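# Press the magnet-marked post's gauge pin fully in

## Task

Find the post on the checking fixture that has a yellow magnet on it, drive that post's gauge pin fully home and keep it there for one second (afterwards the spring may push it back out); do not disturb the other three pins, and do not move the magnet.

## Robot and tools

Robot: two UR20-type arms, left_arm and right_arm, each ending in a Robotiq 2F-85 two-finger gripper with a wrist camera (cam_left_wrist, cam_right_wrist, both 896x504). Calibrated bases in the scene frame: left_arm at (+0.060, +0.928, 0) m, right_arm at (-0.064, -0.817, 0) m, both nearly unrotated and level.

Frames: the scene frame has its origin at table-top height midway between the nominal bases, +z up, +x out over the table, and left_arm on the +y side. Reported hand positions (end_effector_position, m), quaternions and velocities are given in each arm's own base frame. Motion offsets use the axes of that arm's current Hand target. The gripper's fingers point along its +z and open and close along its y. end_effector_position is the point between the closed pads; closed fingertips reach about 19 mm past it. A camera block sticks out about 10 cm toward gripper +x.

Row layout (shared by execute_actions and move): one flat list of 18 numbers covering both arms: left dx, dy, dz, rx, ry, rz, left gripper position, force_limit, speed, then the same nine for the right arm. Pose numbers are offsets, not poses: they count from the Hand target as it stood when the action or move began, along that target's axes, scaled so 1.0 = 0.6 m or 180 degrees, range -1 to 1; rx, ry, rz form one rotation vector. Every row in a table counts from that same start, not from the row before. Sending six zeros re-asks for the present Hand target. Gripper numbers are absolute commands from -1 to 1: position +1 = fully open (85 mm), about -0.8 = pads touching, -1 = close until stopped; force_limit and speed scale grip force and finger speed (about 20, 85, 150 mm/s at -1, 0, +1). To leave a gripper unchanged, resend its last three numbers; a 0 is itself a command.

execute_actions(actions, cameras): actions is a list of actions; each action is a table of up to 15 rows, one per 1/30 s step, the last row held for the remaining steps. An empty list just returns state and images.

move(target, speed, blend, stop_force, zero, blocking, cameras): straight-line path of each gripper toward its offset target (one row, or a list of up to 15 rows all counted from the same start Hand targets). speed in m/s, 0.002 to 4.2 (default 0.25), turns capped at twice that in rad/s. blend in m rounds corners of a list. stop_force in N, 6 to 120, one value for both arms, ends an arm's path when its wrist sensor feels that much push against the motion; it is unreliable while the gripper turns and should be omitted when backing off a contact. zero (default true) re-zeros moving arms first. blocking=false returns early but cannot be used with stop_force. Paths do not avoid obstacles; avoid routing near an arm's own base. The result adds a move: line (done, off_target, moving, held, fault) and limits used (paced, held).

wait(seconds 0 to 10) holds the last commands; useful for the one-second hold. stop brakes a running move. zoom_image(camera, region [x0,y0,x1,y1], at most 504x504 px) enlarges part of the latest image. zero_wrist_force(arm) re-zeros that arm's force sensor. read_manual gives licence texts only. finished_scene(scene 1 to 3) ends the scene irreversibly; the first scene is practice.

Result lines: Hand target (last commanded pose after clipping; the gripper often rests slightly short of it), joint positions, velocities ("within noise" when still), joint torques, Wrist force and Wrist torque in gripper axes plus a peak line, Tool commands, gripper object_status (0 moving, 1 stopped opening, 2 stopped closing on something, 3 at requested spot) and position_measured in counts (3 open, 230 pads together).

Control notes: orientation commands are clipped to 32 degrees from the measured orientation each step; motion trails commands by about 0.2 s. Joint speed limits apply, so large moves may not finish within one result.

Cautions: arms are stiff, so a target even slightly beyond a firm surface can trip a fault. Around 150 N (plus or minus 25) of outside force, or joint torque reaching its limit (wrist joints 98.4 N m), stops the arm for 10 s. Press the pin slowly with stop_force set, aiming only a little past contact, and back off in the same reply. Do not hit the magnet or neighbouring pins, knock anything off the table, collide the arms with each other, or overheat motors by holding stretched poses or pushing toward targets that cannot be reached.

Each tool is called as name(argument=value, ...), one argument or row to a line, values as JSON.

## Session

execute_actions(
  actions=[],
)

Scene clock: 0.00 s.
left_arm: end_effector_position=(+1.6020, +0.5513, +0.3701) position_measured=3 object_status=3 end_effector_quat_wxyz=(-0.049, +0.940, +0.190, +0.279) | right_arm: end_effector_position=(+0.4481, +0.4679, +0.3319) position_measured=3 object_status=3 end_effector_quat_wxyz=(-0.272, +0.502, +0.649, +0.503)
Joint positions: left_arm=[0.193 -0.686 0.985 -2.439 -1.472 -3.319] | right_arm=[4.007 -1.969 -2.772 1.193 2.076 2.519]
Joint velocities: within noise
Joint torques (N m): no reading
Motor temperatures (°C): left_arm=[24 35 26 38 34 34] | right_arm=[28 35 36 37 34 38]
Wrist force (N): no reading
Wrist torque (N m): no reading
Wrist force, peak (N): no reading
Hand target: left_arm +1.6020, +0.5513, +0.3701; -0.049, +0.940, +0.190, +0.279 | right_arm +0.4481, +0.4679, +0.3319; -0.272, +0.502, +0.649, +0.503
Tool commands: left_gripper/position=+1.0 left_gripper/force_limit=+1.0 left_gripper/speed=+1.0 right_gripper/position=+1.0 right_gripper/force_limit=+1.0 right_gripper/speed=+1.0
camera_calibration:
cam_left_wrist: T_world_to_cam=[[0.280319, -0.958405, -0.0536817, 0.116011], [-0.933413, -0.259108, -0.248199, 1.75322], [0.223966, 0.119682, -0.967221, 0.0591923], [0, 0, 0, 1]] pos_world=[1.5907, 0.558373, 0.498626]
cam_right_wrist: T_world_to_cam=[[0.956613, -0.13676, 0.257272, -0.433465], [0.120637, -0.61784, -0.776995, 0.502422], [0.265214, 0.774319, -0.574535, -0.162484], [0, 0, 0, 1]] pos_world=[0.39714, 0.37695, 0.408545]

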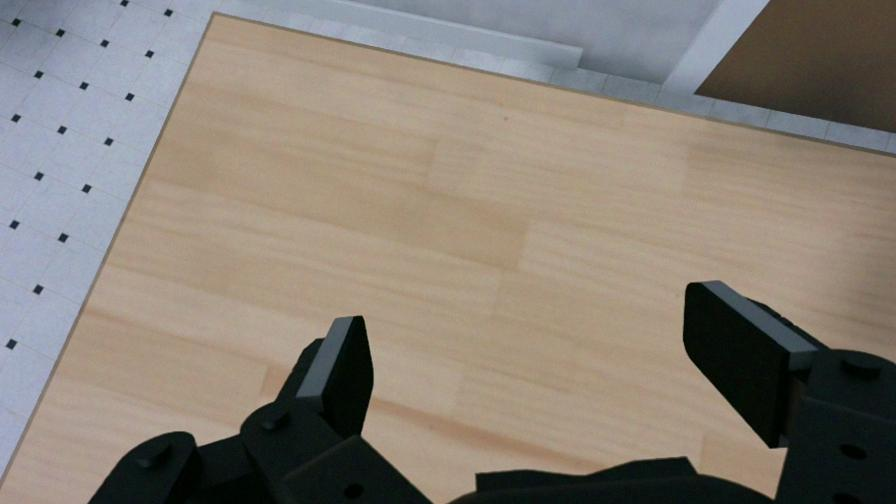

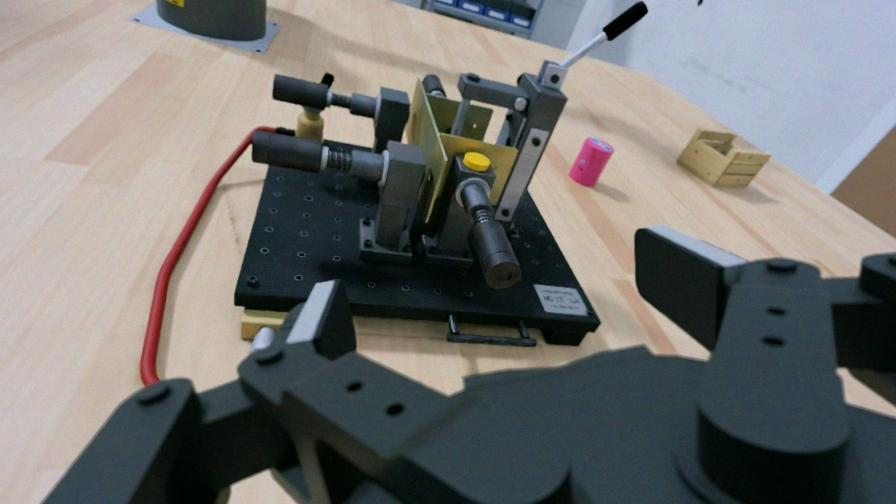

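move(
  target=[0,0,0,0,0,0,1,1,1,-0.2127,0.067,0.3988,0.0386,0.1234,0.1196,-1,0,0],
  speed=0.4,
  cameras=["cam_right_wrist"],
)

Scene clock: 4.97 s.
left_arm: end_effector_position=(+1.6020, +0.5513, +0.3701) position_measured=3 object_status=3 end_effector_quat_wxyz=(-0.049, +0.940, +0.190, +0.279) | right_arm: end_effector_position=(+0.5150, +0.5651, +0.2241) position_measured=232 object_status=3 end_effector_quat_wxyz=(-0.410, +0.502, +0.581, +0.492)
Joint positions: left_arm=[0.193 -0.686 0.985 -2.439 -1.472 -3.319] | right_arm=[3.939 -2.353 -2.529 1.496 2.311 2.812]
Joint velocities: within noise
Joint torques (N m): left_arm=[2.07 -280.49 -105.08 -11.98 2.17 0.71] | right_arm=[21.7 155.28 -22 1.14 -3.72 -7.92]
Motor temperatures (°C): left_arm=[24 35 26 38 34 34] | right_arm=[28 35 36 37 34 38]
Wrist force (N): left_arm=[0.3 -0.1 0.2] | right_arm=[-0.7 -1.1 -0.7]
Wrist torque (N m): left_arm=[0.00 -0.04 0.00] | right_arm=[-0.33 0.32 -0.32]
Wrist force, peak (N): left_arm=[0.7 -0.5 -0.3] | right_arm=[-18.3 9.0 16.2]
Hand target: left_arm +1.6020, +0.5513, +0.3701; -0.049, +0.940, +0.190, +0.279 | right_arm +0.5150, +0.5651, +0.2241; -0.410, +0.502, +0.581, +0.492 (not the last commanded pose)
Off the commanded pose: left_arm 0.000 m, 0 deg | right_arm 0.115 m, 14 deg.
move: held (right_arm; a check stopped the path); limits=held
pose unreachable (right arm): on one or more control steps of this call, first in action 0 (counted from 0), this arm could not follow its commanded pose, so it was not sent that pose on those steps. It may still have moved: this result reports where it is.
cause: moving toward the commanded pose would bring two parts of the arm too close to each other (its gripper and another part of the arm, with joints 4 (wrist 1) to 6 (wrist 3) between them).
camera_calibration:
cam_right_wrist: T_world_to_cam=[[0.996109, -0.0874889, 0.010585, -0.449232], [-0.0300965, -0.450611, -0.892213, 0.479628], [0.0828284, 0.888423, -0.451491, -0.315487], [0, 0, 0, 1]] pos_world=[0.488051, 0.457109, 0.290246]
Images, in order (width x height): cam_right_wrist 896x504.

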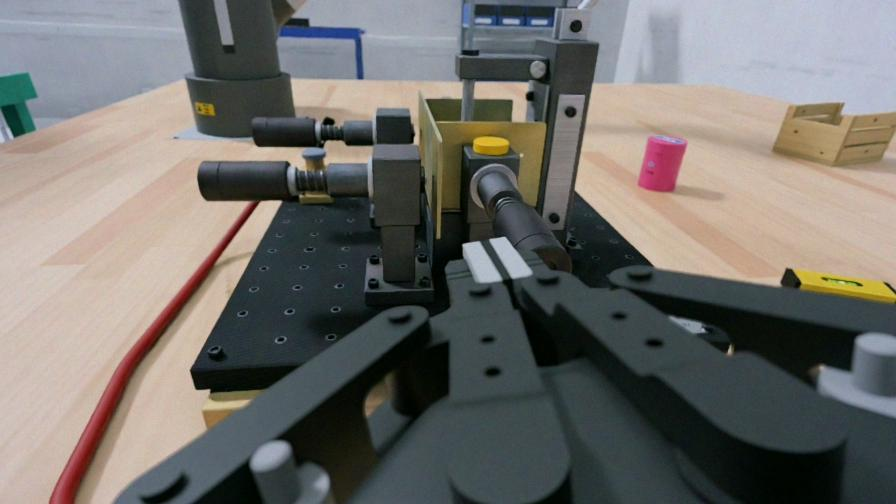

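zoom_image(
  camera="cam_right_wrist",
  region=[420, 120, 640, 300],
)

Scaled by 2.291 from the camera's 896x504 image, which has a finer 1280x720 frame.

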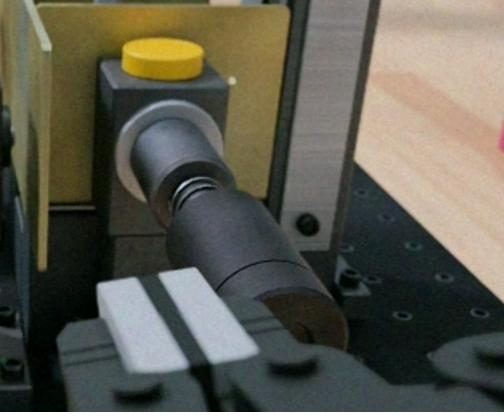

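move(
  target=[0,0,0,0,0,0,1,1,1,-0.1008,0.0738,0.16,0.0221,-0.0634,0.0469,-1,0,0],
  speed=0.25,
  cameras=["cam_right_wrist"],
)

zoom_image(
  camera="cam_right_wrist",
  region=[380, 120, 640, 330],
)

Scene clock: 7.77 s.
left_arm: end_effector_position=(+1.6020, +0.5513, +0.3701) position_measured=3 object_status=3 end_effector_quat_wxyz=(-0.049, +0.940, +0.190, +0.279) | right_arm: end_effector_position=(+0.5699, +0.6491, +0.1553) position_measured=232 object_status=3 end_effector_quat_wxyz=(-0.403, +0.575, +0.597, +0.388)
Joint positions: left_arm=[0.193 -0.686 0.985 -2.439 -1.472 -3.319] | right_arm=[3.971 -2.313 -2.427 1.082 2.28 2.788]
Joint velocities: within noise
Joint torques (N m): left_arm=[1.26 -283.98 -109.37 -11.58 3.15 0.92] | right_arm=[21.62 172.31 25.75 3.16 -1.53 -6.67]
Motor temperatures (°C): left_arm=[24 35 26 38 34 34] | right_arm=[28 35 36 37 34 38]
Wrist force (N): left_arm=[0.4 0.1 -0.1] | right_arm=[-1.2 -0.6 0.0]
Wrist torque (N m): left_arm=[0.03 -0.05 -0.01] | right_arm=[-0.06 0.39 -0.22]
Wrist force, peak (N): left_arm=[0.7 -0.2 -0.2] | right_arm=[0.2 -2.7 -2.9]
Hand target: left_arm +1.6020, +0.5513, +0.3701; -0.049, +0.940, +0.190, +0.279 | right_arm +0.5700, +0.6491, +0.1553; -0.403, +0.575, +0.597, +0.388
Off the commanded pose: left_arm 0.000 m, 0 deg | right_arm 0.000 m, 0 deg.
move: done
camera_calibration:
cam_right_wrist: T_world_to_cam=[[0.987962, -0.0900997, -0.125752, -0.468395], [-0.154426, -0.622564, -0.767181, 0.620805], [-0.00916562, 0.777365, -0.628983, -0.273724], [0, 0, 0, 1]] pos_world=[0.556116, 0.557072, 0.245201]
Images, in order (width x height): cam_right_wrist 896x504.

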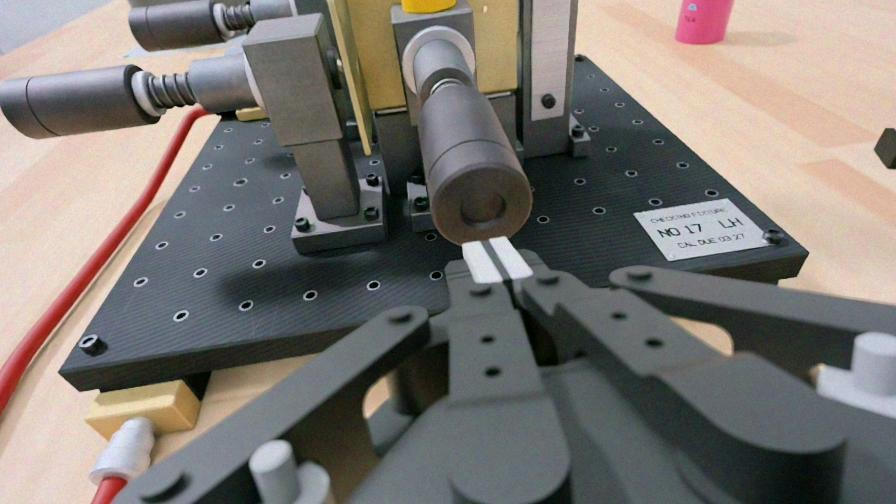

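Scaled by 1.938 from the camera's 896x504 image, which has a finer 1280x720 frame.

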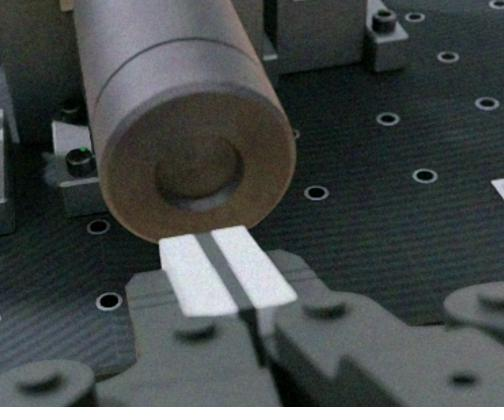

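move(
  target=[
    [0,0,0,0,0,0,1,1,1,0.0175,0,0.0432,0,0,0,-1,0,0],
    [0,0,0,0,0,0,1,1,1,0.0363,0,0.0895,0,0,0,-1,0,0],
  ],
  speed=[0.08,0.01],
  stop_force=25,
  cameras=["cam_right_wrist"],
)

wait(
  seconds=1.0,
  cameras=[],
)

Scene clock: 10.10 s.
left_arm: end_effector_position=(+1.6020, +0.5513, +0.3701) position_measured=3 object_status=3 end_effector_quat_wxyz=(-0.049, +0.940, +0.190, +0.279) | right_arm: end_effector_position=(+0.5688, +0.6806, +0.1553) position_measured=232 object_status=3 end_effector_quat_wxyz=(-0.403, +0.575, +0.597, +0.388)
Joint positions: left_arm=[0.193 -0.686 0.985 -2.439 -1.472 -3.319] | right_arm=[4.004 -2.315 -2.402 1.072 2.251 2.809]
Joint velocities: within noise
Joint torques (N m): left_arm=[3.56 -280.1 -112.06 -11.32 4.12 1.17] | right_arm=[-4.65 150.03 7.82 10.62 7.91 -7.31]
Motor temperatures (°C): left_arm=[24 35 26 38 34 34] | right_arm=[28 35 36 37 34 38]
Wrist force (N): left_arm=[0.4 0.1 -0.3] | right_arm=[-3.2 1.9 -23.1]
Wrist torque (N m): left_arm=[0.03 -0.05 -0.01] | right_arm=[-0.08 0.42 -0.16]
Wrist force, peak (N): left_arm=[0.5 -0.2 -0.5] | right_arm=[-15.2 1.1 -65.0]
Hand target: left_arm +1.6020, +0.5513, +0.3701; -0.049, +0.940, +0.190, +0.279 | right_arm +0.5688, +0.6806, +0.1553; -0.403, +0.575, +0.597, +0.388 (not the last commanded pose)
Off the commanded pose: left_arm 0.000 m, 0 deg | right_arm 0.026 m, 0 deg.
move: contact (right_arm); path passed 1 of 2 targets
camera_calibration:
cam_right_wrist: T_world_to_cam=[[0.98796, -0.0901063, -0.125759, -0.464463], [-0.154436, -0.622563, -0.76718, 0.640251], [-0.00916543, 0.777365, -0.628983, -0.298221], [0, 0, 0, 1]] pos_world=[0.555016, 0.588572, 0.245201]
Images, in order (width x height): cam_right_wrist 896x504.

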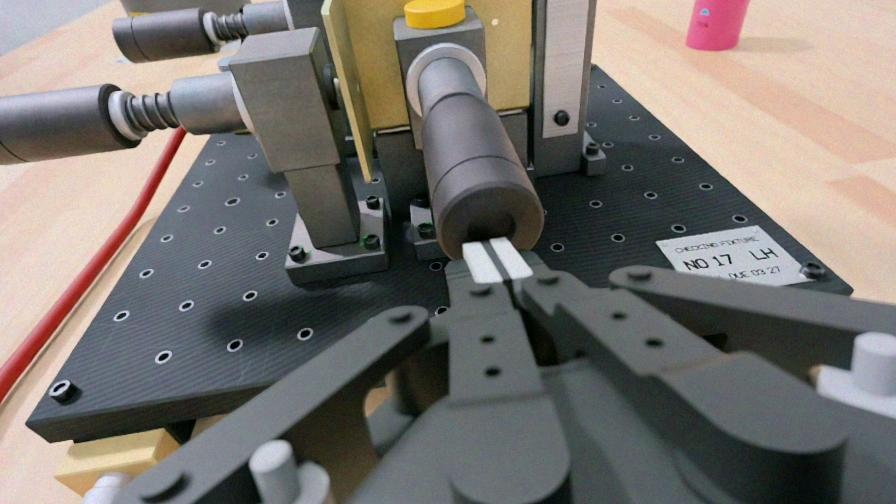

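Scene clock: 11.10 s.
left_arm: end_effector_position=(+1.6020, +0.5513, +0.3701) position_measured=3 object_status=3 end_effector_quat_wxyz=(-0.049, +0.940, +0.190, +0.279) | right_arm: end_effector_position=(+0.5688, +0.6806, +0.1553) position_measured=232 object_status=3 end_effector_quat_wxyz=(-0.403, +0.575, +0.597, +0.388)
Joint positions: left_arm=[0.193 -0.686 0.985 -2.439 -1.472 -3.319] | right_arm=[4.004 -2.315 -2.402 1.072 2.251 2.809]
Joint velocities: within noise
Joint torques (N m): left_arm=[5.92 -284.1 -111.3 -11.62 4.33 1.12] | right_arm=[-3.03 157.3 8.59 10.3 7.22 -7.19]
Motor temperatures (°C): left_arm=[24 35 26 38 34 34] | right_arm=[28 35 36 37 34 38]
Wrist force (N): left_arm=[0.4 -0.1 -0.1] | right_arm=[-3.4 1.7 -21.1]
Wrist torque (N m): left_arm=[-0.02 -0.07 -0.01] | right_arm=[-0.04 0.38 -0.17]
Wrist force, peak (N): left_arm=[0.7 -0.3 -0.3] | right_arm=[-3.2 1.5 -22.9]
Hand target: left_arm +1.6020, +0.5513, +0.3701; -0.049, +0.940, +0.190, +0.279 | right_arm +0.5688, +0.6806, +0.1553; -0.403, +0.575, +0.597, +0.388 (not the last commanded pose)
Tool commands: left_gripper/position=+1.0 left_gripper/force_limit=+1.0 left_gripper/speed=+1.0 right_gripper/position=-1.0 right_gripper/force_limit=+0.0 right_gripper/speed=+0.0
Off the commanded pose: left_arm 0.000 m, 0 deg | right_arm 0.026 m, 0 deg.
wait: 1.00 s; at rest by 0.17 s
No camera images: "cameras" was empty.

move(
  target=[0,0,0,0,0,0,1,1,1,0.009,0,0.022,0,0,0,-1,0,0],
  speed=0.008,
  stop_force=25,
  cameras=["cam_right_wrist"],
)

zoom_image(
  camera="cam_right_wrist",
  region=[380, 20, 600, 260],
)

Scene clock: 12.50 s.
left_arm: end_effector_position=(+1.6020, +0.5513, +0.3701) position_measured=3 object_status=3 end_effector_quat_wxyz=(-0.049, +0.940, +0.190, +0.279) | right_arm: end_effector_position=(+0.5687, +0.6808, +0.1553) position_measured=232 object_status=3 end_effector_quat_wxyz=(-0.403, +0.575, +0.597, +0.388)
Joint positions: left_arm=[0.193 -0.686 0.985 -2.439 -1.472 -3.319] | right_arm=[4.004 -2.315 -2.402 1.072 2.251 2.809]
Joint velocities: within noise
Joint torques (N m): left_arm=[4.27 -283.1 -113.86 -11.36 4.29 1.91] | right_arm=[17.37 155.63 23.84 5.58 10.5 -5.03]
Motor temperatures (°C): left_arm=[24 35 26 38 34 34] | right_arm=[28 35 36 37 34 38]
Wrist force (N): left_arm=[0.2 0.0 0.1] | right_arm=[-13.3 4.4 -52.1]
Wrist torque (N m): left_arm=[0.01 -0.01 -0.01] | right_arm=[-0.17 0.47 -0.13]
Wrist force, peak (N): left_arm=[0.4 -0.5 -0.3] | right_arm=[-17.3 2.9 -72.4]
Hand target: left_arm +1.6020, +0.5513, +0.3701; -0.049, +0.940, +0.190, +0.279 | right_arm +0.5687, +0.6808, +0.1553; -0.403, +0.575, +0.597, +0.388 (not the last commanded pose)
Off the commanded pose: left_arm 0.000 m, 0 deg | right_arm 0.014 m, 0 deg.
move: contact (right_arm)
camera_calibration:
cam_right_wrist: T_world_to_cam=[[0.987976, -0.0899614, -0.12574, -0.464445], [-0.15433, -0.622587, -0.767182, 0.640316], [-0.00926742, 0.777363, -0.628985, -0.298319], [0, 0, 0, 1]] pos_world=[0.554916, 0.588772, 0.245201]
Images, in order (width x height): cam_right_wrist 896x504.

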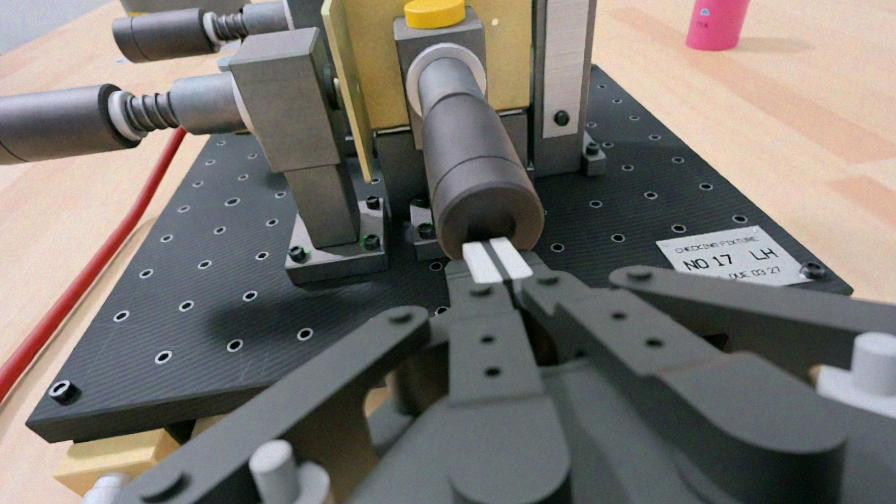

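Scaled by 2.100 from the camera's 896x504 image, which has a finer 1280x720 frame.

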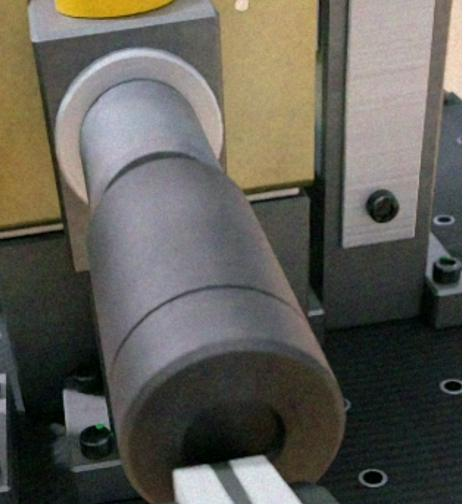

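wait(
  seconds=1.1,
  cameras=[],
)

finished_scene(
  scene=2,
)

Scene clock: 15.30 s.
left_arm: end_effector_position=(+1.6020, +0.5513, +0.3701) position_measured=3 object_status=3 end_effector_quat_wxyz=(-0.049, +0.940, +0.190, +0.279) | right_arm: end_effector_position=(+0.5687, +0.6808, +0.1553) position_measured=232 object_status=3 end_effector_quat_wxyz=(-0.403, +0.575, +0.597, +0.388)
Joint positions: left_arm=[0.193 -0.686 0.985 -2.439 -1.472 -3.319] | right_arm=[4.004 -2.315 -2.402 1.072 2.251 2.809]
Joint velocities: within noise
Joint torques (N m): left_arm=[3.83 -288.4 -114.31 -10.57 5.16 2.33] | right_arm=[22.84 159.82 19.46 10 9.51 -6.21]
Motor temperatures (°C): left_arm=[24 35 26 38 34 34] | right_arm=[28 35 36 37 34 38]
Wrist force (N): left_arm=[0.4 -0.3 -0.1] | right_arm=[-12.1 4.8 -49.9]
Wrist torque (N m): left_arm=[-0.04 -0.05 0.00] | right_arm=[-0.19 0.46 -0.12]
Wrist force, peak (N): left_arm=[0.7 -0.1 0.1] | right_arm=[-13.3 4.1 -52.1]
Hand target: left_arm +1.6020, +0.5513, +0.3701; -0.049, +0.940, +0.190, +0.279 | right_arm +0.5687, +0.6808, +0.1553; -0.403, +0.575, +0.597, +0.388 (not the last commanded pose)
Tool commands: left_gripper/position=+1.0 left_gripper/force_limit=+1.0 left_gripper/speed=+1.0 right_gripper/position=-1.0 right_gripper/force_limit=+0.0 right_gripper/speed=+0.0
Off the commanded pose: left_arm 0.000 m, 0 deg | right_arm 0.014 m, 0 deg.
wait: 1.10 s; at rest from the start
No camera images: "cameras" was empty.

The scene is finished: the task was done.


## Next scene

The same job, from a new start.

execute_actions(
  actions=[],
)

Scene clock: 0.00 s.
left_arm: end_effector_position=(+0.3071, -0.4220, +0.1602) position_measured=3 object_status=3 end_effector_quat_wxyz=(+0.066, +0.956, -0.074, +0.275) | right_arm: end_effector_position=(+0.4900, -0.3027, +0.2369) position_measured=3 object_status=3 end_effector_quat_wxyz=(+0.548, -0.467, -0.511, -0.471)
Joint positions: left_arm=[-1.763 -1.739 2.857 -2.766 -1.003 1.555] | right_arm=[2.511 -2.074 -2.06 -2.212 2.389 -0.015]
Joint velocities: within noise
Joint torques (N m): no reading
Motor temperatures (°C): left_arm=[24 35 26 38 34 33] | right_arm=[28 35 35 36 33 38]
Wrist force (N): no reading
Wrist torque (N m): no reading
Wrist force, peak (N): no reading
Hand target: left_arm +0.3071, -0.4220, +0.1602; +0.066, +0.956, -0.074, +0.275 | right_arm +0.4900, -0.3027, +0.2369; +0.548, -0.467, -0.511, -0.471
Tool commands: left_gripper/position=+1.0 left_gripper/force_limit=+1.0 left_gripper/speed=+1.0 right_gripper/position=+1.0 right_gripper/force_limit=+1.0 right_gripper/speed=+1.0
camera_calibration:
cam_left_wrist: T_world_to_cam=[[-0.285835, -0.958093, 0.0188626, -0.30276], [-0.929607, 0.27245, -0.248197, 0.463413], [0.232657, -0.0884782, -0.968526, 0.172428], [0, 0, 0, 1]] pos_world=[0.304136, -0.401073, 0.28773]
cam_right_wrist: T_world_to_cam=[[0.978979, 0.0562001, -0.196068, -0.399553], [-0.174505, -0.266853, -0.947807, 0.238768], [-0.105588, 0.962097, -0.251436, 0.530477], [0, 0, 0, 1]] pos_world=[0.488832, -0.424199, 0.281347]

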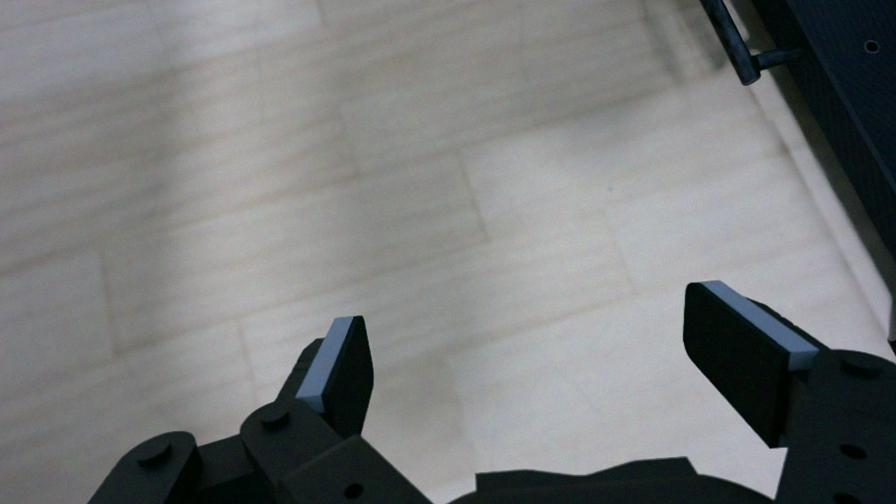

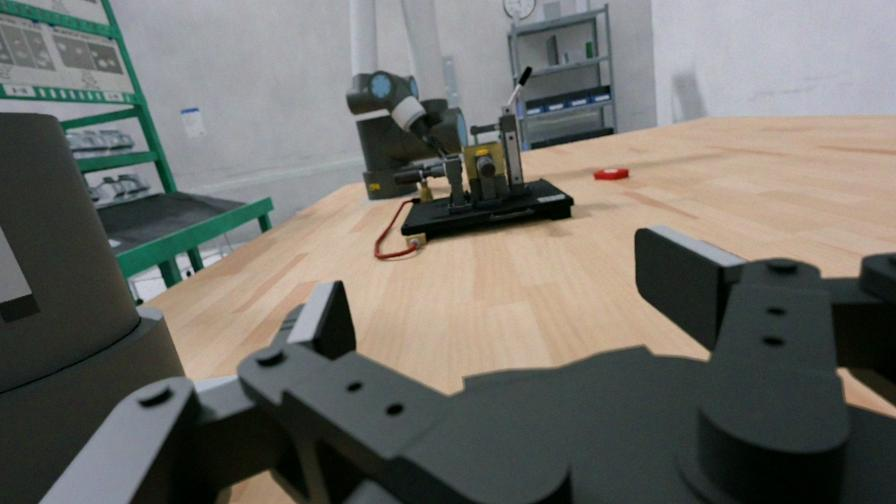

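zoom_image(
  camera="cam_right_wrist",
  region=[360, 60, 600, 260],
)

Scaled by 2.100 from the camera's 896x504 image, which has a finer 1280x720 frame.

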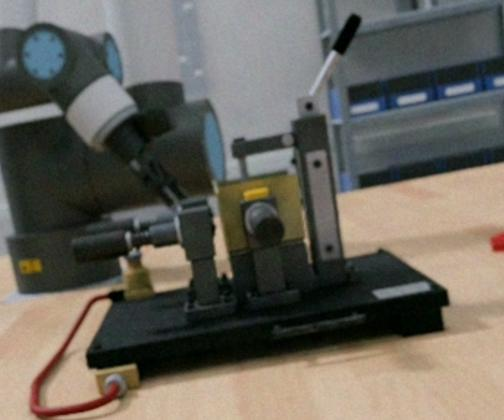

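move(
  target=[0,0,0,0,0,0,1,1,1,0.1752,0.2865,0.902,-0.1304,-0.1758,0.0222,-1,0,0],
  speed=0.5,
  cameras=["cam_right_wrist"],
)

Scene clock: 4.37 s.
left_arm: end_effector_position=(+0.3071, -0.4220, +0.1602) position_measured=3 object_status=3 end_effector_quat_wxyz=(+0.066, +0.956, -0.074, +0.275) | right_arm: end_effector_position=(+0.5991, +0.2509, +0.3598) position_measured=232 object_status=3 end_effector_quat_wxyz=(-0.299, +0.694, +0.518, +0.400)
Joint positions: left_arm=[-1.763 -1.739 2.857 -2.766 -1.003 1.555] | right_arm=[3.485 -1.686 -2.652 0.421 2.345 2.541]
Joint velocities: within noise
Joint torques (N m): left_arm=[2.32 -4.39 -57.78 -7.98 3.89 -0.96] | right_arm=[21.34 42.89 35.42 15.74 -1.57 3.97]
Motor temperatures (°C): left_arm=[24 35 26 38 34 33] | right_arm=[28 35 35 36 33 38]
Wrist force (N): left_arm=[0.0 0.0 -0.3] | right_arm=[0.2 0.6 1.3]
Wrist torque (N m): left_arm=[0.01 0.00 0.00] | right_arm=[0.45 0.09 -0.07]
Wrist force, peak (N): left_arm=[-0.1 -0.5 -0.3] | right_arm=[2.0 3.2 5.2]
Hand target: left_arm +0.3071, -0.4220, +0.1602; +0.066, +0.956, -0.074, +0.275 | right_arm +0.5991, +0.2509, +0.3598; -0.299, +0.694, +0.518, +0.400
Off the commanded pose: left_arm 0.000 m, 0 deg | right_arm 0.000 m, 0 deg.
move: done; limits=paced
camera_calibration:
cam_right_wrist: T_world_to_cam=[[0.903265, -0.415602, -0.106713, -0.381813], [-0.373084, -0.637857, -0.673756, 0.635523], [0.211947, 0.648393, -0.731208, 0.101438], [0, 0, 0, 1]] pos_world=[0.560482, 0.180919, 0.461615]
Images, in order (width x height): cam_right_wrist 896x504.

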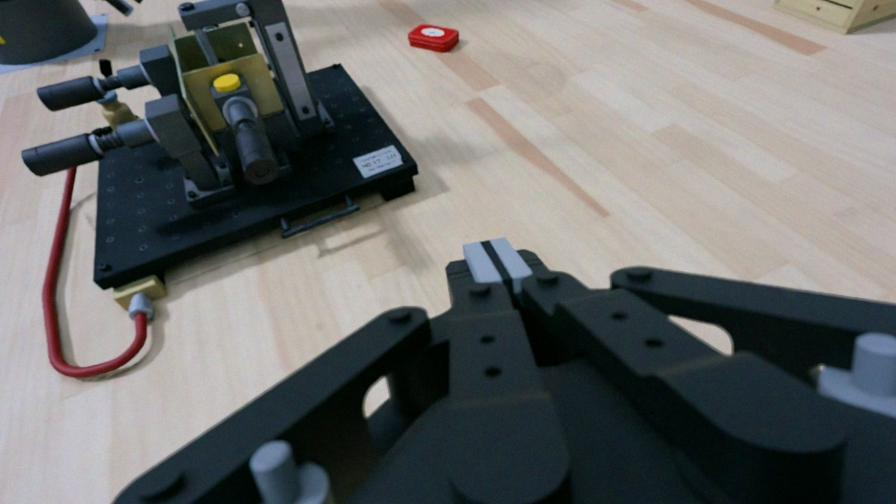

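move(
  target=[0,0,0,0,0,0,1,1,1,-0.0177,-0.308,0.651,0.0822,0.0442,-0.0403,-1,0,0],
  speed=0.4,
  cameras=["cam_right_wrist"],
)

Scene clock: 6.73 s.
left_arm: end_effector_position=(+0.3071, -0.4220, +0.1602) position_measured=3 object_status=3 end_effector_quat_wxyz=(+0.066, +0.956, -0.074, +0.275) | right_arm: end_effector_position=(+0.5161, +0.6223, +0.1554) position_measured=232 object_status=3 end_effector_quat_wxyz=(-0.395, +0.586, +0.586, +0.395)
Joint positions: left_arm=[-1.763 -1.739 2.857 -2.766 -1.003 1.555] | right_arm=[4.023 -2.329 -2.52 1.224 2.201 2.842]
Joint velocities: within noise
Joint torques (N m): left_arm=[5.64 -6.42 -59.73 -8.53 3.97 -1.27] | right_arm=[13.76 124.54 6.23 14.58 -1.31 6.3]
Motor temperatures (°C): left_arm=[24 35 26 38 34 33] | right_arm=[28 35 35 36 33 38]
Wrist force (N): left_arm=[0.1 0.2 -0.3] | right_arm=[-0.5 -0.4 1.4]
Wrist torque (N m): left_arm=[0.04 -0.02 0.01] | right_arm=[0.32 0.00 -0.02]
Wrist force, peak (N): left_arm=[0.4 0.1 -0.4] | right_arm=[-0.6 -1.0 5.4]
Hand target: left_arm +0.3071, -0.4220, +0.1602; +0.066, +0.956, -0.074, +0.275 | right_arm +0.5161, +0.6225, +0.1553; -0.395, +0.586, +0.586, +0.395
Off the commanded pose: left_arm 0.000 m, 0 deg | right_arm 0.000 m, 0 deg.
move: done
camera_calibration:
cam_right_wrist: T_world_to_cam=[[0.984051, -0.126524, -0.125039, -0.393103], [-0.17676, -0.616572, -0.767199, 0.603698], [0.0199736, 0.777065, -0.629103, -0.268164], [0, 0, 0, 1]] pos_world=[0.498899, 0.530867, 0.245301]
Images, in order (width x height): cam_right_wrist 896x504.

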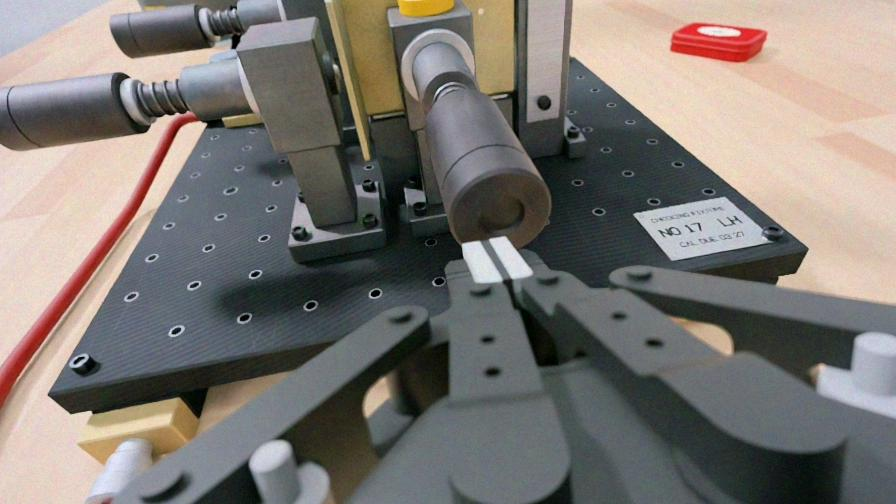

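move(
  target=[
    [0,0,0,0,0,0,1,1,1,0.005,0.0117,0.0124,0,0,0,-1,0,0],
    [0,0,0,0,0,0,1,1,1,0.01875,0.0117,0.0464,0,0,0,-1,0,0],
    [0,0,0,0,0,0,1,1,1,0.0363,0.0117,0.0896,0,0,0,-1,0,0],
  ],
  speed=[0.08,0.08,0.01],
  stop_force=25,
  cameras=["cam_right_wrist"],
)

zoom_image(
  camera="cam_right_wrist",
  region=[380, 20, 600, 260],
)

Scene clock: 7.97 s.
left_arm: end_effector_position=(+0.3071, -0.4220, +0.1602) position_measured=3 object_status=3 end_effector_quat_wxyz=(+0.066, +0.956, -0.074, +0.275) | right_arm: end_effector_position=(+0.5219, +0.6468, +0.1556) position_measured=232 object_status=3 end_effector_quat_wxyz=(-0.396, +0.585, +0.587, +0.395)
Joint positions: left_arm=[-1.763 -1.739 2.857 -2.766 -1.003 1.555] | right_arm=[4.041 -2.325 -2.492 1.199 2.187 2.851]
Joint velocities: within noise
Joint torques (N m): left_arm=[4.66 -14.2 -60.2 -7.18 3.9 -1.01] | right_arm=[12.65 148 7.44 8.79 1.16 -0.45]
Motor temperatures (°C): left_arm=[24 35 26 38 34 33] | right_arm=[28 35 35 36 33 38]
Wrist force (N): left_arm=[0.2 0.1 -0.1] | right_arm=[-3.2 1.0 -8.8]
Wrist torque (N m): left_arm=[0.02 -0.04 0.00] | right_arm=[0.45 -0.06 -0.02]
Wrist force, peak (N): left_arm=[0.3 -0.3 0.0] | right_arm=[-43.6 -9.3 -163.9]
Hand target: left_arm +0.3071, -0.4220, +0.1602; +0.066, +0.956, -0.074, +0.275 | right_arm +0.5219, +0.6468, +0.1556; -0.396, +0.585, +0.587, +0.395 (not the last commanded pose)
Tool commands: left_gripper/position=+1.0 left_gripper/force_limit=+1.0 left_gripper/speed=+1.0 right_gripper/position=-1.0 right_gripper/force_limit=+0.003922 right_gripper/speed=+0.003922
Off the commanded pose: left_arm 0.000 m, 0 deg | right_arm 0.034 m, 0 deg.
FORCE FAULT: contact force on the right arm reached its limit, and that arm stopped. The contact can be on any part of that arm, not only on its tool. That arm's remaining commands of this call were not run. That arm is still stopped at the end of this call. That arm stays stopped for about 10 more seconds. Until then a move that you send moves the other arm only, and its call returns only when the move has ended. Once the stop has ended, the next robot result says so. If the stop ends while you think or write, that arm runs what you send next, counted from a new Hand target: where the arm stands when the stop ends. While its stop runs, that arm takes no new command, but its gripper still runs the gripper command that each later call begins with. Until it ends, the stop uses up actions while you think or wait. An arm that is not stopped still takes commands.
move: fault (right_arm); path passed 2 of 3 targets
camera_calibration:
cam_right_wrist: T_world_to_cam=[[0.98434, -0.124561, -0.124734, -0.397122], [-0.175279, -0.616355, -0.767713, 0.619122], [0.0187461, 0.777554, -0.628536, -0.286973], [0, 0, 0, 1]] pos_world=[0.504802, 0.55527, 0.245401]
Images, in order (width x height): cam_right_wrist 896x504.

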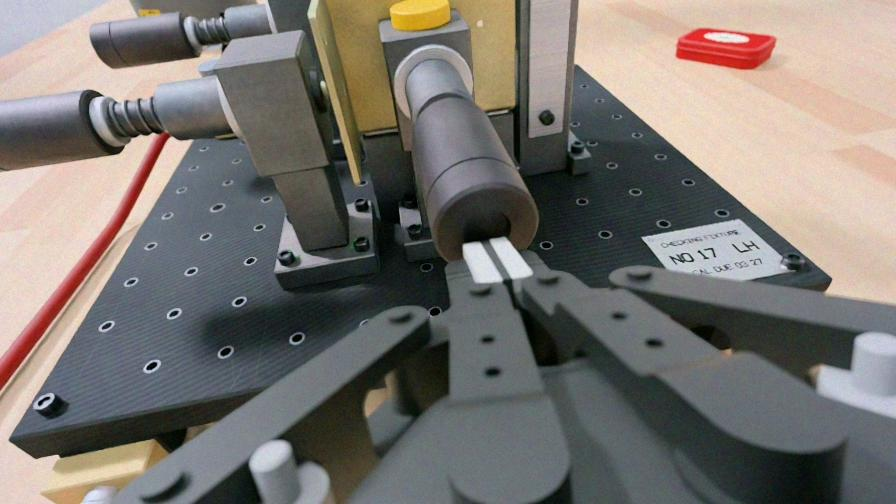

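Scaled by 2.100 from the camera's 896x504 image, which has a finer 1280x720 frame.

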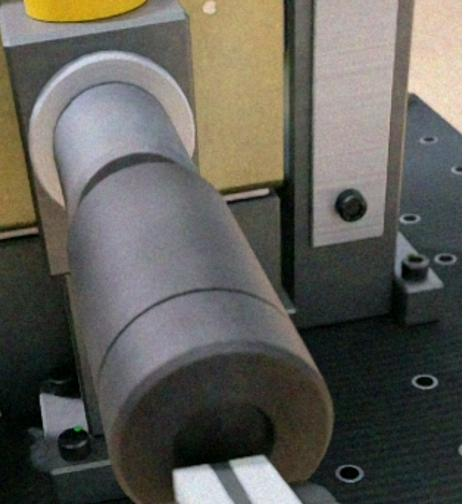

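wait(
  seconds=9.8,
  cameras=[],
)

move(
  target=[0,0,0,0,0,0,1,1,1,0.0095,0,0.0233,0,0,0,-1,0,0],
  speed=0.008,
  stop_force=22,
  cameras=["cam_right_wrist"],
)

wait(
  seconds=1.1,
  cameras=[],
)

zoom_image(
  camera="cam_right_wrist",
  region=[380, 20, 600, 260],
)

Scene clock: 18.13 s.
left_arm: end_effector_position=(+0.3071, -0.4220, +0.1602) position_measured=3 object_status=3 end_effector_quat_wxyz=(+0.066, +0.956, -0.074, +0.275) | right_arm: end_effector_position=(+0.5219, +0.6468, +0.1556) position_measured=232 object_status=3 end_effector_quat_wxyz=(-0.396, +0.585, +0.587, +0.395)
Joint positions: left_arm=[-1.763 -1.739 2.857 -2.766 -1.003 1.555] | right_arm=[4.041 -2.325 -2.492 1.199 2.187 2.851]
Joint velocities: within noise
Joint torques (N m): left_arm=[14.64 -2.18 -66.77 -7.87 4.31 -1.15] | right_arm=[8.07 145.57 10.16 8.7 0.91 -0.29]
Motor temperatures (°C): left_arm=[24 35 26 38 34 33] | right_arm=[28 35 35 36 33 38]
Wrist force (N): left_arm=[-0.1 -0.1 -0.2] | right_arm=[-3.5 0.7 -9.0]
Wrist torque (N m): left_arm=[-0.01 0.02 0.00] | right_arm=[0.38 0.03 -0.02]
Wrist force, peak (N): left_arm=[-0.3 0.3 -0.5] | right_arm=[-3.4 1.1 -9.4]
Hand target: left_arm +0.3071, -0.4220, +0.1602; +0.066, +0.956, -0.074, +0.275 | right_arm +0.5219, +0.6468, +0.1556; -0.396, +0.585, +0.587, +0.395 (not the last commanded pose)
Tool commands: left_gripper/position=+1.0 left_gripper/force_limit=+1.0 left_gripper/speed=+1.0 right_gripper/position=-1.0 right_gripper/force_limit=+0.003922 right_gripper/speed=+0.003922
Off the commanded pose: left_arm 0.000 m, 0 deg | right_arm 0.034 m, 0 deg.
FORCE FAULT, CONTINUED: the right arm's stop, for the force fault that an earlier result reported, is over. The rest of the stop counts as 20 of the actions that you can send in this scene. During its stop the right arm's controller moved it back a little. That arm's target is now where it stood when the stop ended, not its last command. That arm accepts commands again.
wait: 9.80 s; at rest from the start
No camera images: "cameras" was empty.

Scene clock: 19.50 s.
left_arm: end_effector_position=(+0.3071, -0.4220, +0.1602) position_measured=3 object_status=3 end_effector_quat_wxyz=(+0.066, +0.956, -0.074, +0.275) | right_arm: end_effector_position=(+0.5219, +0.6488, +0.1556) position_measured=232 object_status=3 end_effector_quat_wxyz=(-0.396, +0.585, +0.587, +0.395)
Joint positions: left_arm=[-1.763 -1.739 2.857 -2.766 -1.003 1.555] | right_arm=[4.043 -2.325 -2.491 1.198 2.185 2.852]
Joint velocities: within noise
Joint torques (N m): left_arm=[10.14 -4.26 -69.25 -7.62 4.23 -1.35] | right_arm=[1.76 137.05 10.22 10.29 6.92 -7.01]
Motor temperatures (°C): left_arm=[24 35 26 38 34 33] | right_arm=[28 35 35 36 33 38]
Wrist force (N): left_arm=[0.1 0.0 -0.1] | right_arm=[-9.1 -2.0 -34.6]
Wrist torque (N m): left_arm=[0.00 -0.01 0.00] | right_arm=[0.45 0.15 -0.04]
Wrist force, peak (N): left_arm=[-0.1 -0.4 -0.2] | right_arm=[-17.1 -1.8 -65.0]
Hand target: left_arm +0.3071, -0.4220, +0.1602; +0.066, +0.956, -0.074, +0.275 | right_arm +0.5219, +0.6488, +0.1556; -0.396, +0.585, +0.587, +0.395 (not the last commanded pose)
Off the commanded pose: left_arm 0.000 m, 0 deg | right_arm 0.013 m, 0 deg.
move: contact (right_arm)
camera_calibration:
cam_right_wrist: T_world_to_cam=[[0.98434, -0.124561, -0.124734, -0.396787], [-0.175279, -0.616355, -0.767713, 0.620276], [0.0187461, 0.777554, -0.628536, -0.288448], [0, 0, 0, 1]] pos_world=[0.504702, 0.55717, 0.245401]
Images, in order (width x height): cam_right_wrist 896x504.

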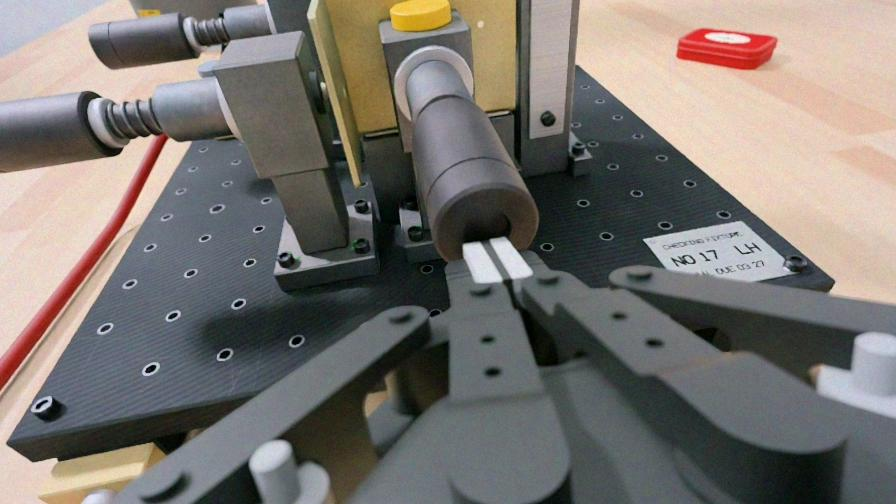

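Scene clock: 20.60 s.
left_arm: end_effector_position=(+0.3071, -0.4220, +0.1602) position_measured=3 object_status=3 end_effector_quat_wxyz=(+0.066, +0.956, -0.074, +0.275) | right_arm: end_effector_position=(+0.5219, +0.6488, +0.1556) position_measured=232 object_status=3 end_effector_quat_wxyz=(-0.396, +0.585, +0.587, +0.395)
Joint positions: left_arm=[-1.763 -1.739 2.857 -2.766 -1.003 1.555] | right_arm=[4.043 -2.325 -2.491 1.198 2.185 2.852]
Joint velocities: within noise
Joint torques (N m): left_arm=[10.48 -3.6 -71.98 -8.28 4.73 -1.34] | right_arm=[-1.4 124.44 10.57 10.99 5.79 -7.01]
Motor temperatures (°C): left_arm=[24 35 26 38 34 33] | right_arm=[28 35 35 36 33 38]
Wrist force (N): left_arm=[0.0 0.0 0.0] | right_arm=[-7.9 -1.9 -32.5]
Wrist torque (N m): left_arm=[0.01 0.01 0.00] | right_arm=[0.45 0.13 -0.04]
Wrist force, peak (N): left_arm=[0.2 -0.1 -0.4] | right_arm=[-8.7 -1.5 -34.5]
Hand target: left_arm +0.3071, -0.4220, +0.1602; +0.066, +0.956, -0.074, +0.275 | right_arm +0.5219, +0.6488, +0.1556; -0.396, +0.585, +0.587, +0.395 (not the last commanded pose)
Tool commands: left_gripper/position=+1.0 left_gripper/force_limit=+1.0 left_gripper/speed=+1.0 right_gripper/position=-1.0 right_gripper/force_limit=+0.0 right_gripper/speed=+0.0
Off the commanded pose: left_arm 0.000 m, 0 deg | right_arm 0.013 m, 0 deg.
wait: 1.10 s; at rest by 0.17 s
No camera images: "cameras" was empty.

Scaled by 2.100 from the camera's 896x504 image, which has a finer 1280x720 frame.

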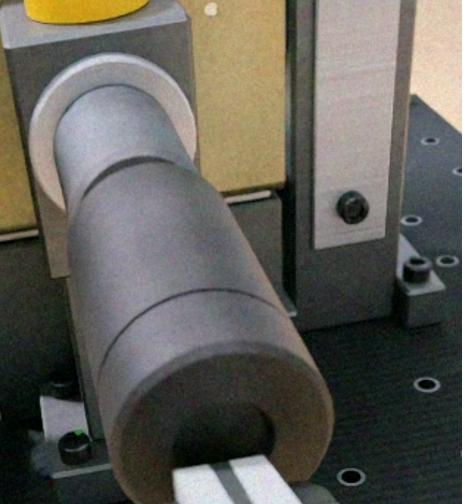

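finished_scene(
  scene=3,
)

The scene is finished: the task was done.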